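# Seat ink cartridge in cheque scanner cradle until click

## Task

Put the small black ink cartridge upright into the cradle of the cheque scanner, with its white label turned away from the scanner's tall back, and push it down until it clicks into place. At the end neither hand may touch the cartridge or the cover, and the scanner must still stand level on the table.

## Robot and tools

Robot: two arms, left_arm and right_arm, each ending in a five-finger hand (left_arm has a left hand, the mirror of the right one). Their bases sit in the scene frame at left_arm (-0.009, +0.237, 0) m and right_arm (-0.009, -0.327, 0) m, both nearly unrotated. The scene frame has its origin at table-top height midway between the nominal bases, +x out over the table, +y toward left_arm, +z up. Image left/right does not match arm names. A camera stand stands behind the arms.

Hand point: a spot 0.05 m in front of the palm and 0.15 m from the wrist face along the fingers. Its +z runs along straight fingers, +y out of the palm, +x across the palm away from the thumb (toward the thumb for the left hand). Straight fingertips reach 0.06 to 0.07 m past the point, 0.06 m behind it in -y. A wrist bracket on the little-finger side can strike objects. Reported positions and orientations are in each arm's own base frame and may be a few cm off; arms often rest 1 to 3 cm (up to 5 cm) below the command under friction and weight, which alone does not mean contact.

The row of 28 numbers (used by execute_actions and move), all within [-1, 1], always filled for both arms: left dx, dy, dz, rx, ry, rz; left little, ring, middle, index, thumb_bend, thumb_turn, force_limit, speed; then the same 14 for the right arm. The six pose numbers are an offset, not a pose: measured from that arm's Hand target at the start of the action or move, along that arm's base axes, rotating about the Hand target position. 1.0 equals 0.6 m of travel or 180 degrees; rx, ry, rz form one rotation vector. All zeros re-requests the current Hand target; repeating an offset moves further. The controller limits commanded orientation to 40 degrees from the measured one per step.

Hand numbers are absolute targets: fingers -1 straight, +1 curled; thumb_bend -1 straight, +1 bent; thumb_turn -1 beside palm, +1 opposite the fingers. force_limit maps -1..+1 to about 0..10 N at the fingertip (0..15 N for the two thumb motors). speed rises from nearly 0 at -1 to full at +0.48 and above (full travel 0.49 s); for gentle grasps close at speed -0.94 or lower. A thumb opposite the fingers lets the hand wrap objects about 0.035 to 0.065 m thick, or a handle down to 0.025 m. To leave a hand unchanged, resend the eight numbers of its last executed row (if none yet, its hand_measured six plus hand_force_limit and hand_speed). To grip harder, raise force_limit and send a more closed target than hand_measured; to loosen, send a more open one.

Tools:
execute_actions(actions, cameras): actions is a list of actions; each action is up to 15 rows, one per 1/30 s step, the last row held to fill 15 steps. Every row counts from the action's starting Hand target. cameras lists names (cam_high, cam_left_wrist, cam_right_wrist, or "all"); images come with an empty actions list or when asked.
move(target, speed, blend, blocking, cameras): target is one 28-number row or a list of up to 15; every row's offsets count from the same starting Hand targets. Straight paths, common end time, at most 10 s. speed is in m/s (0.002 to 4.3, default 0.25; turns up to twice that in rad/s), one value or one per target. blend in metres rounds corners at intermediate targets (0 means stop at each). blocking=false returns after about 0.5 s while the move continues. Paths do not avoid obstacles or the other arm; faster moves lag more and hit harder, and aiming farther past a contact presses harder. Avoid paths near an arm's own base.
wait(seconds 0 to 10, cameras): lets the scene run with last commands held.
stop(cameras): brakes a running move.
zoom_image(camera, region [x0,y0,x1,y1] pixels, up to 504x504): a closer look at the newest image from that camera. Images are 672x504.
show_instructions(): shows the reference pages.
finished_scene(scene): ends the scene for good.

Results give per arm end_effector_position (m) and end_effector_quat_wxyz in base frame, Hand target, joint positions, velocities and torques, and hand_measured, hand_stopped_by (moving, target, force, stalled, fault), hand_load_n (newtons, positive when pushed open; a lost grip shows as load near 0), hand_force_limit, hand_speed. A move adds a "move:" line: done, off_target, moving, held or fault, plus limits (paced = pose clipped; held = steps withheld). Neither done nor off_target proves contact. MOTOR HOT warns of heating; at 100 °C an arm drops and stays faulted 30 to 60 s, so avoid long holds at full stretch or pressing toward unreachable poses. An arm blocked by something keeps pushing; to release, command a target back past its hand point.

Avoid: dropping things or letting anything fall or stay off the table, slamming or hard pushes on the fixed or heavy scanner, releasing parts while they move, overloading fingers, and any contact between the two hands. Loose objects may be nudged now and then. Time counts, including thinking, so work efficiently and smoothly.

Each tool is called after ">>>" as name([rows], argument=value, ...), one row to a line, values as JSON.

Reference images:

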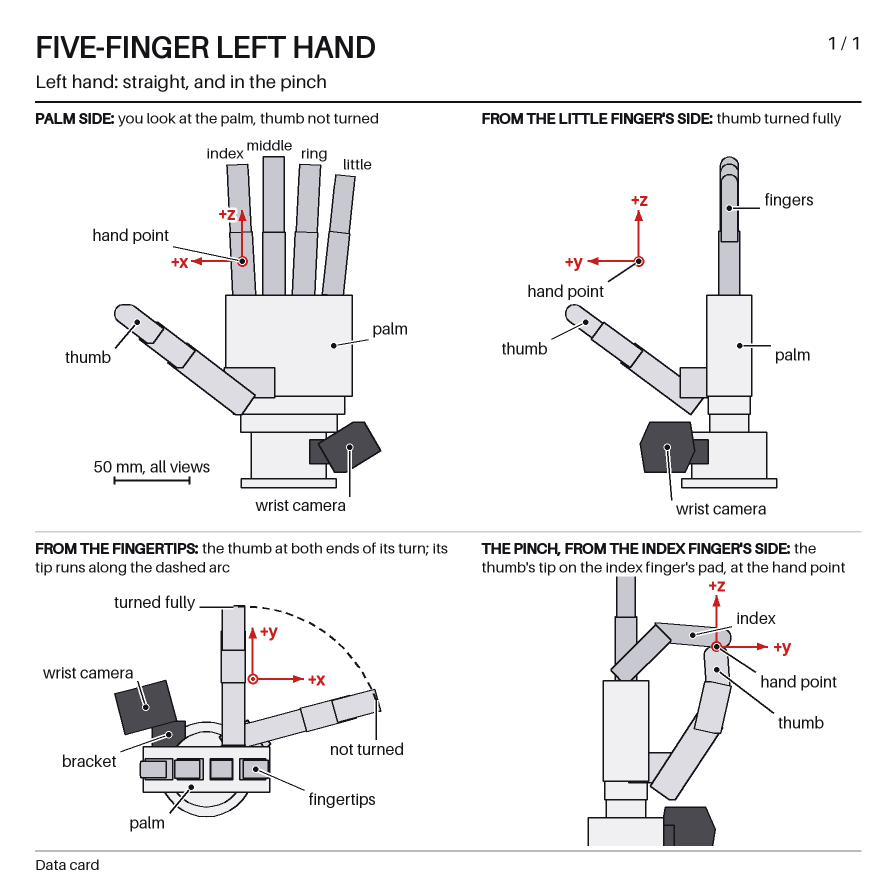

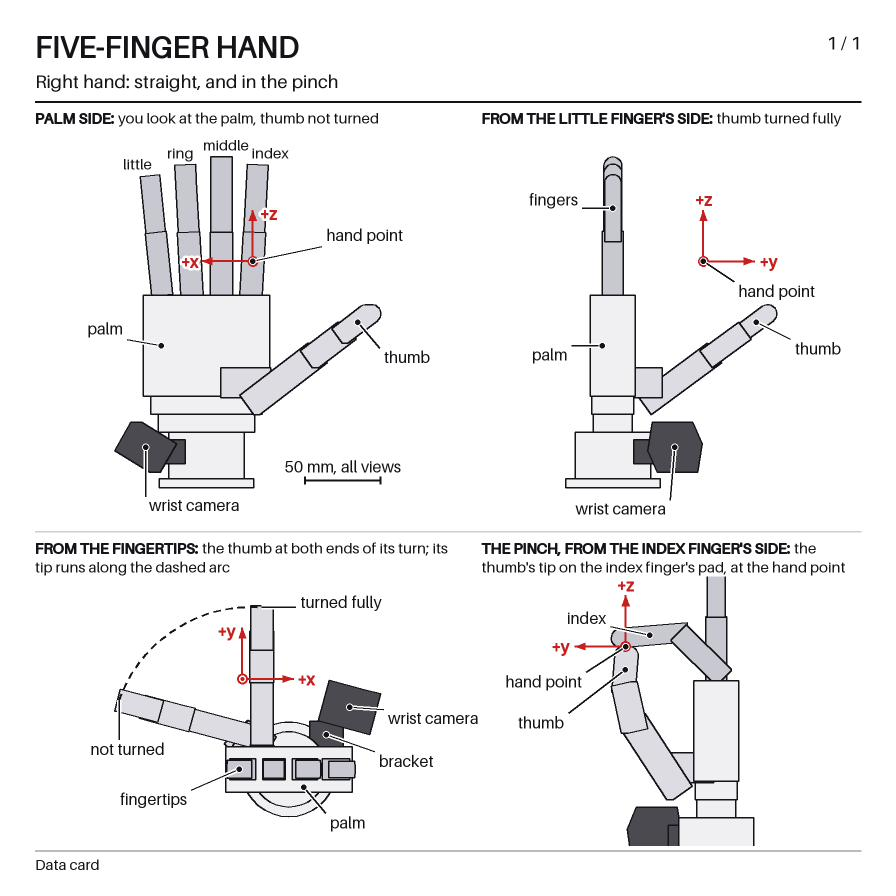

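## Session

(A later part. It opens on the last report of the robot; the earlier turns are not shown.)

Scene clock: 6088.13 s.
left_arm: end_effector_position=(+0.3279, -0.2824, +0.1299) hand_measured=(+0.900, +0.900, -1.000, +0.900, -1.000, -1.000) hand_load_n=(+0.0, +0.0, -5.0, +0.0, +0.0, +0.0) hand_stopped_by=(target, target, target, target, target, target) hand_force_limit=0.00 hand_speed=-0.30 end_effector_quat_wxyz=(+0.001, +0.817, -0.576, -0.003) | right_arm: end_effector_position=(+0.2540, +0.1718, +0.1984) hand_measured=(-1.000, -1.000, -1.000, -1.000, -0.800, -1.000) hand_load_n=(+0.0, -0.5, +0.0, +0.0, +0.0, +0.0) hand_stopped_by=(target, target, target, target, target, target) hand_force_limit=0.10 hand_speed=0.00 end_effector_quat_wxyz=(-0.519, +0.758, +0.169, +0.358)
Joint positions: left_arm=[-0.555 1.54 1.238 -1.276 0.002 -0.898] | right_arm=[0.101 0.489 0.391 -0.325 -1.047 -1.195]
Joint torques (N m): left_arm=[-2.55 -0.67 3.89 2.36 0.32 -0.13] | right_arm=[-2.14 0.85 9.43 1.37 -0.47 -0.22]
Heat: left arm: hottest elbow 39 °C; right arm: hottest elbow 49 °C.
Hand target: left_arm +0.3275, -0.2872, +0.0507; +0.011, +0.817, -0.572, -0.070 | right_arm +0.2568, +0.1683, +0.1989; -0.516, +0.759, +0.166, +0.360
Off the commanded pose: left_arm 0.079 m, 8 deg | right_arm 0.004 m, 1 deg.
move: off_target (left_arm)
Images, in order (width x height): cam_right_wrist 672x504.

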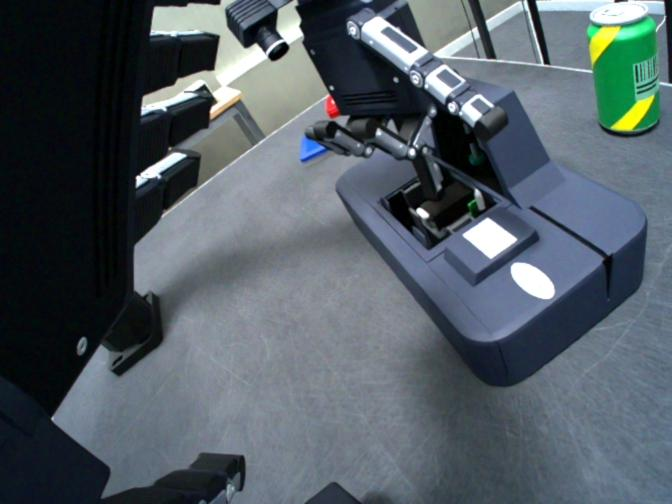

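>>> move([
  [0,0.002,0.2,-0.02,-0.04,0,0.9,0.9,-1,0.9,-1,-1,0,-0.3,0,0,0,0,0,0,-1,-1,-1,-1,-0.8,-1,0.1,0],
  [0,0.06,0.34,-0.02,-0.04,0,0.9,0.9,-1,0.9,-1,-1,0,-0.3,0,0,0,0,0,0,-1,-1,-1,-1,-0.8,-1,0.1,0],
  [0.05,0.35,0.39,-0.02,-0.04,0,0.9,0.9,-1,0.9,-1,-1,0,-0.3,0,0,0,0,0,0,-1,-1,-1,-1,-0.8,-1,0.1,0],
], speed=0.12, cameras=["cam_right_wrist","cam_left_wrist"])

>>> zoom_image(camera="cam_right_wrist", region=[405, 160, 485, 240])

Scene clock: 6105.67 s.
left_arm: end_effector_position=(+0.3501, -0.0771, +0.2652) hand_measured=(+0.900, +0.900, -1.000, +0.900, -1.000, -1.000) hand_load_n=(+0.0, +0.0, +0.0, +0.5, +0.0, +0.0) hand_stopped_by=(target, target, target, target, target, target) hand_force_limit=0.00 hand_speed=-0.30 end_effector_quat_wxyz=(+0.011, +0.824, -0.566, -0.021) | right_arm: end_effector_position=(+0.2540, +0.1718, +0.1984) hand_measured=(-1.000, -1.000, -1.000, -1.000, -0.800, -1.000) hand_load_n=(+0.0, -0.5, +0.0, +0.0, +0.5, +0.0) hand_stopped_by=(target, target, target, target, target, target) hand_force_limit=0.10 hand_speed=0.00 end_effector_quat_wxyz=(-0.519, +0.758, +0.169, +0.358)
Joint positions: left_arm=[-0.068 1.408 1.449 -1.66 -0.002 -0.434] | right_arm=[0.101 0.489 0.391 -0.325 -1.047 -1.195]
Joint torques (N m): left_arm=[-1.73 -11.22 10.22 -0.4 0.05 0.12] | right_arm=[-1.96 1.03 9.47 1.4 -0.47 -0.21]
Heat: left arm: hottest elbow 40 °C; right arm: hottest elbow 49 °C.
Hand target: left_arm +0.3576, -0.0772, +0.2848; +0.000, +0.819, -0.574, +0.000 | right_arm +0.2568, +0.1683, +0.1989; -0.516, +0.759, +0.166, +0.360
Off the commanded pose: left_arm 0.021 m, 3 deg | right_arm 0.004 m, 1 deg.
move: off_target (left_arm)
Images, in order (width x height): cam_left_wrist 672x504, cam_right_wrist 672x504.

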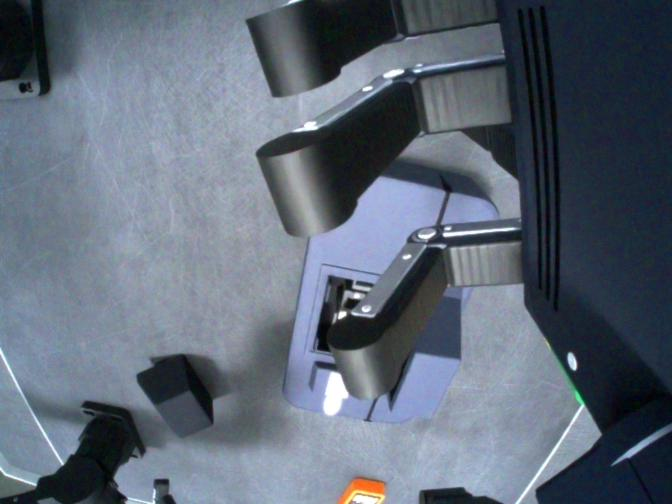

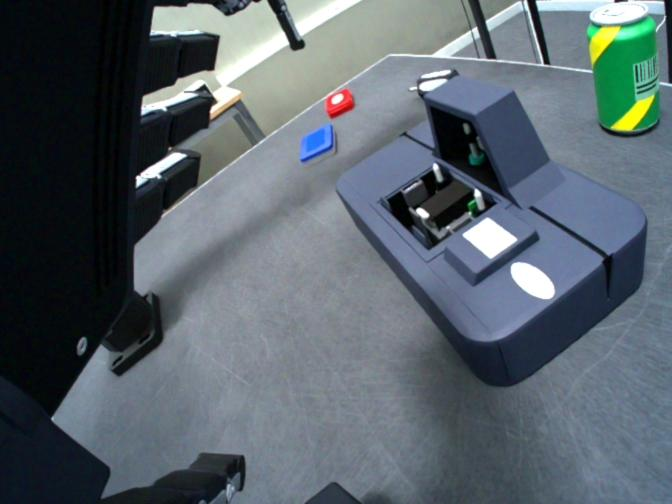

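Scaled by 6.300 from the camera's 672x504 image, which has a finer 960x720 frame.

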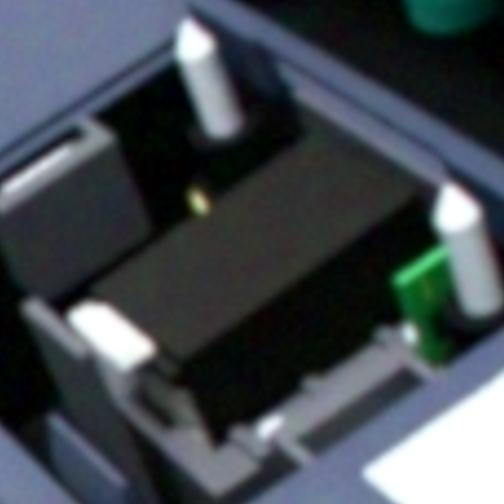

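>>> move(target=[-0.0067,-0.3467,-0.036,0,0,0,-1,-1,-1,-1,-1,-1,0,-0.3,0,0,0,0,0,0,-1,-1,-1,-1,-0.8,-1,0.1,0], speed=0.2, cameras=["cam_right_wrist","cam_left_wrist"])

>>> zoom_image(camera="cam_left_wrist", region=[340, 20, 500, 180])

Scene clock: 6129.43 s.
left_arm: end_effector_position=(+0.3376, -0.2784, +0.2488) hand_measured=(-1.000, -1.000, -1.000, -1.000, -1.000, -1.000) hand_load_n=(+0.0, +0.0, +0.0, +0.0, +0.0, +0.0) hand_stopped_by=(target, target, target, target, target, target) hand_force_limit=0.00 hand_speed=-0.30 end_effector_quat_wxyz=(+0.004, +0.812, -0.582, -0.024) | right_arm: end_effector_position=(+0.2540, +0.1718, +0.1984) hand_measured=(-1.000, -1.000, -1.000, -1.000, -0.800, -1.000) hand_load_n=(+0.0, +0.0, +0.0, +0.0, +0.0, -0.5) hand_stopped_by=(target, target, target, target, target, target) hand_force_limit=0.10 hand_speed=0.00 end_effector_quat_wxyz=(-0.519, +0.758, +0.169, +0.358)
Joint positions: left_arm=[-0.536 1.543 1.555 -1.631 0.003 -0.863] | right_arm=[0.101 0.489 0.391 -0.325 -1.047 -1.195]
Joint torques (N m): left_arm=[-1.44 -12.92 10.29 0.25 -0.1 -0.22] | right_arm=[-1.85 0.91 9.39 1.44 -0.47 -0.19]
Heat: left arm: hottest elbow 46 °C; right arm: hottest elbow 49 °C.
Hand target: left_arm +0.3535, -0.2853, +0.2631; +0.000, +0.819, -0.574, +0.000 | right_arm +0.2568, +0.1683, +0.1989; -0.516, +0.759, +0.166, +0.360
Off the commanded pose: left_arm 0.022 m, 3 deg | right_arm 0.004 m, 1 deg.
move: off_target (left_arm)
Images, in order (width x height): cam_left_wrist 672x504, cam_right_wrist 672x504.

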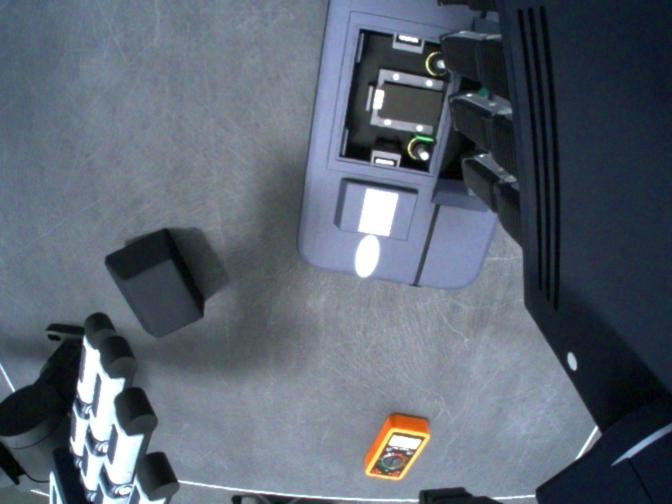

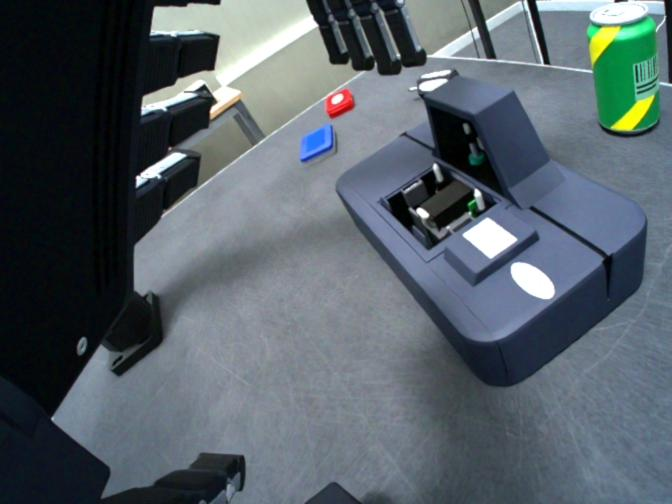

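Scaled by 3.150 from the camera's 672x504 image, which has a finer 960x720 frame.

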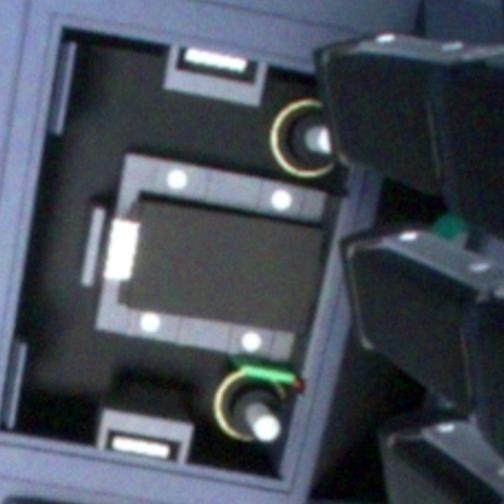

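>>> finished_scene()

The scene is finished: the task was done.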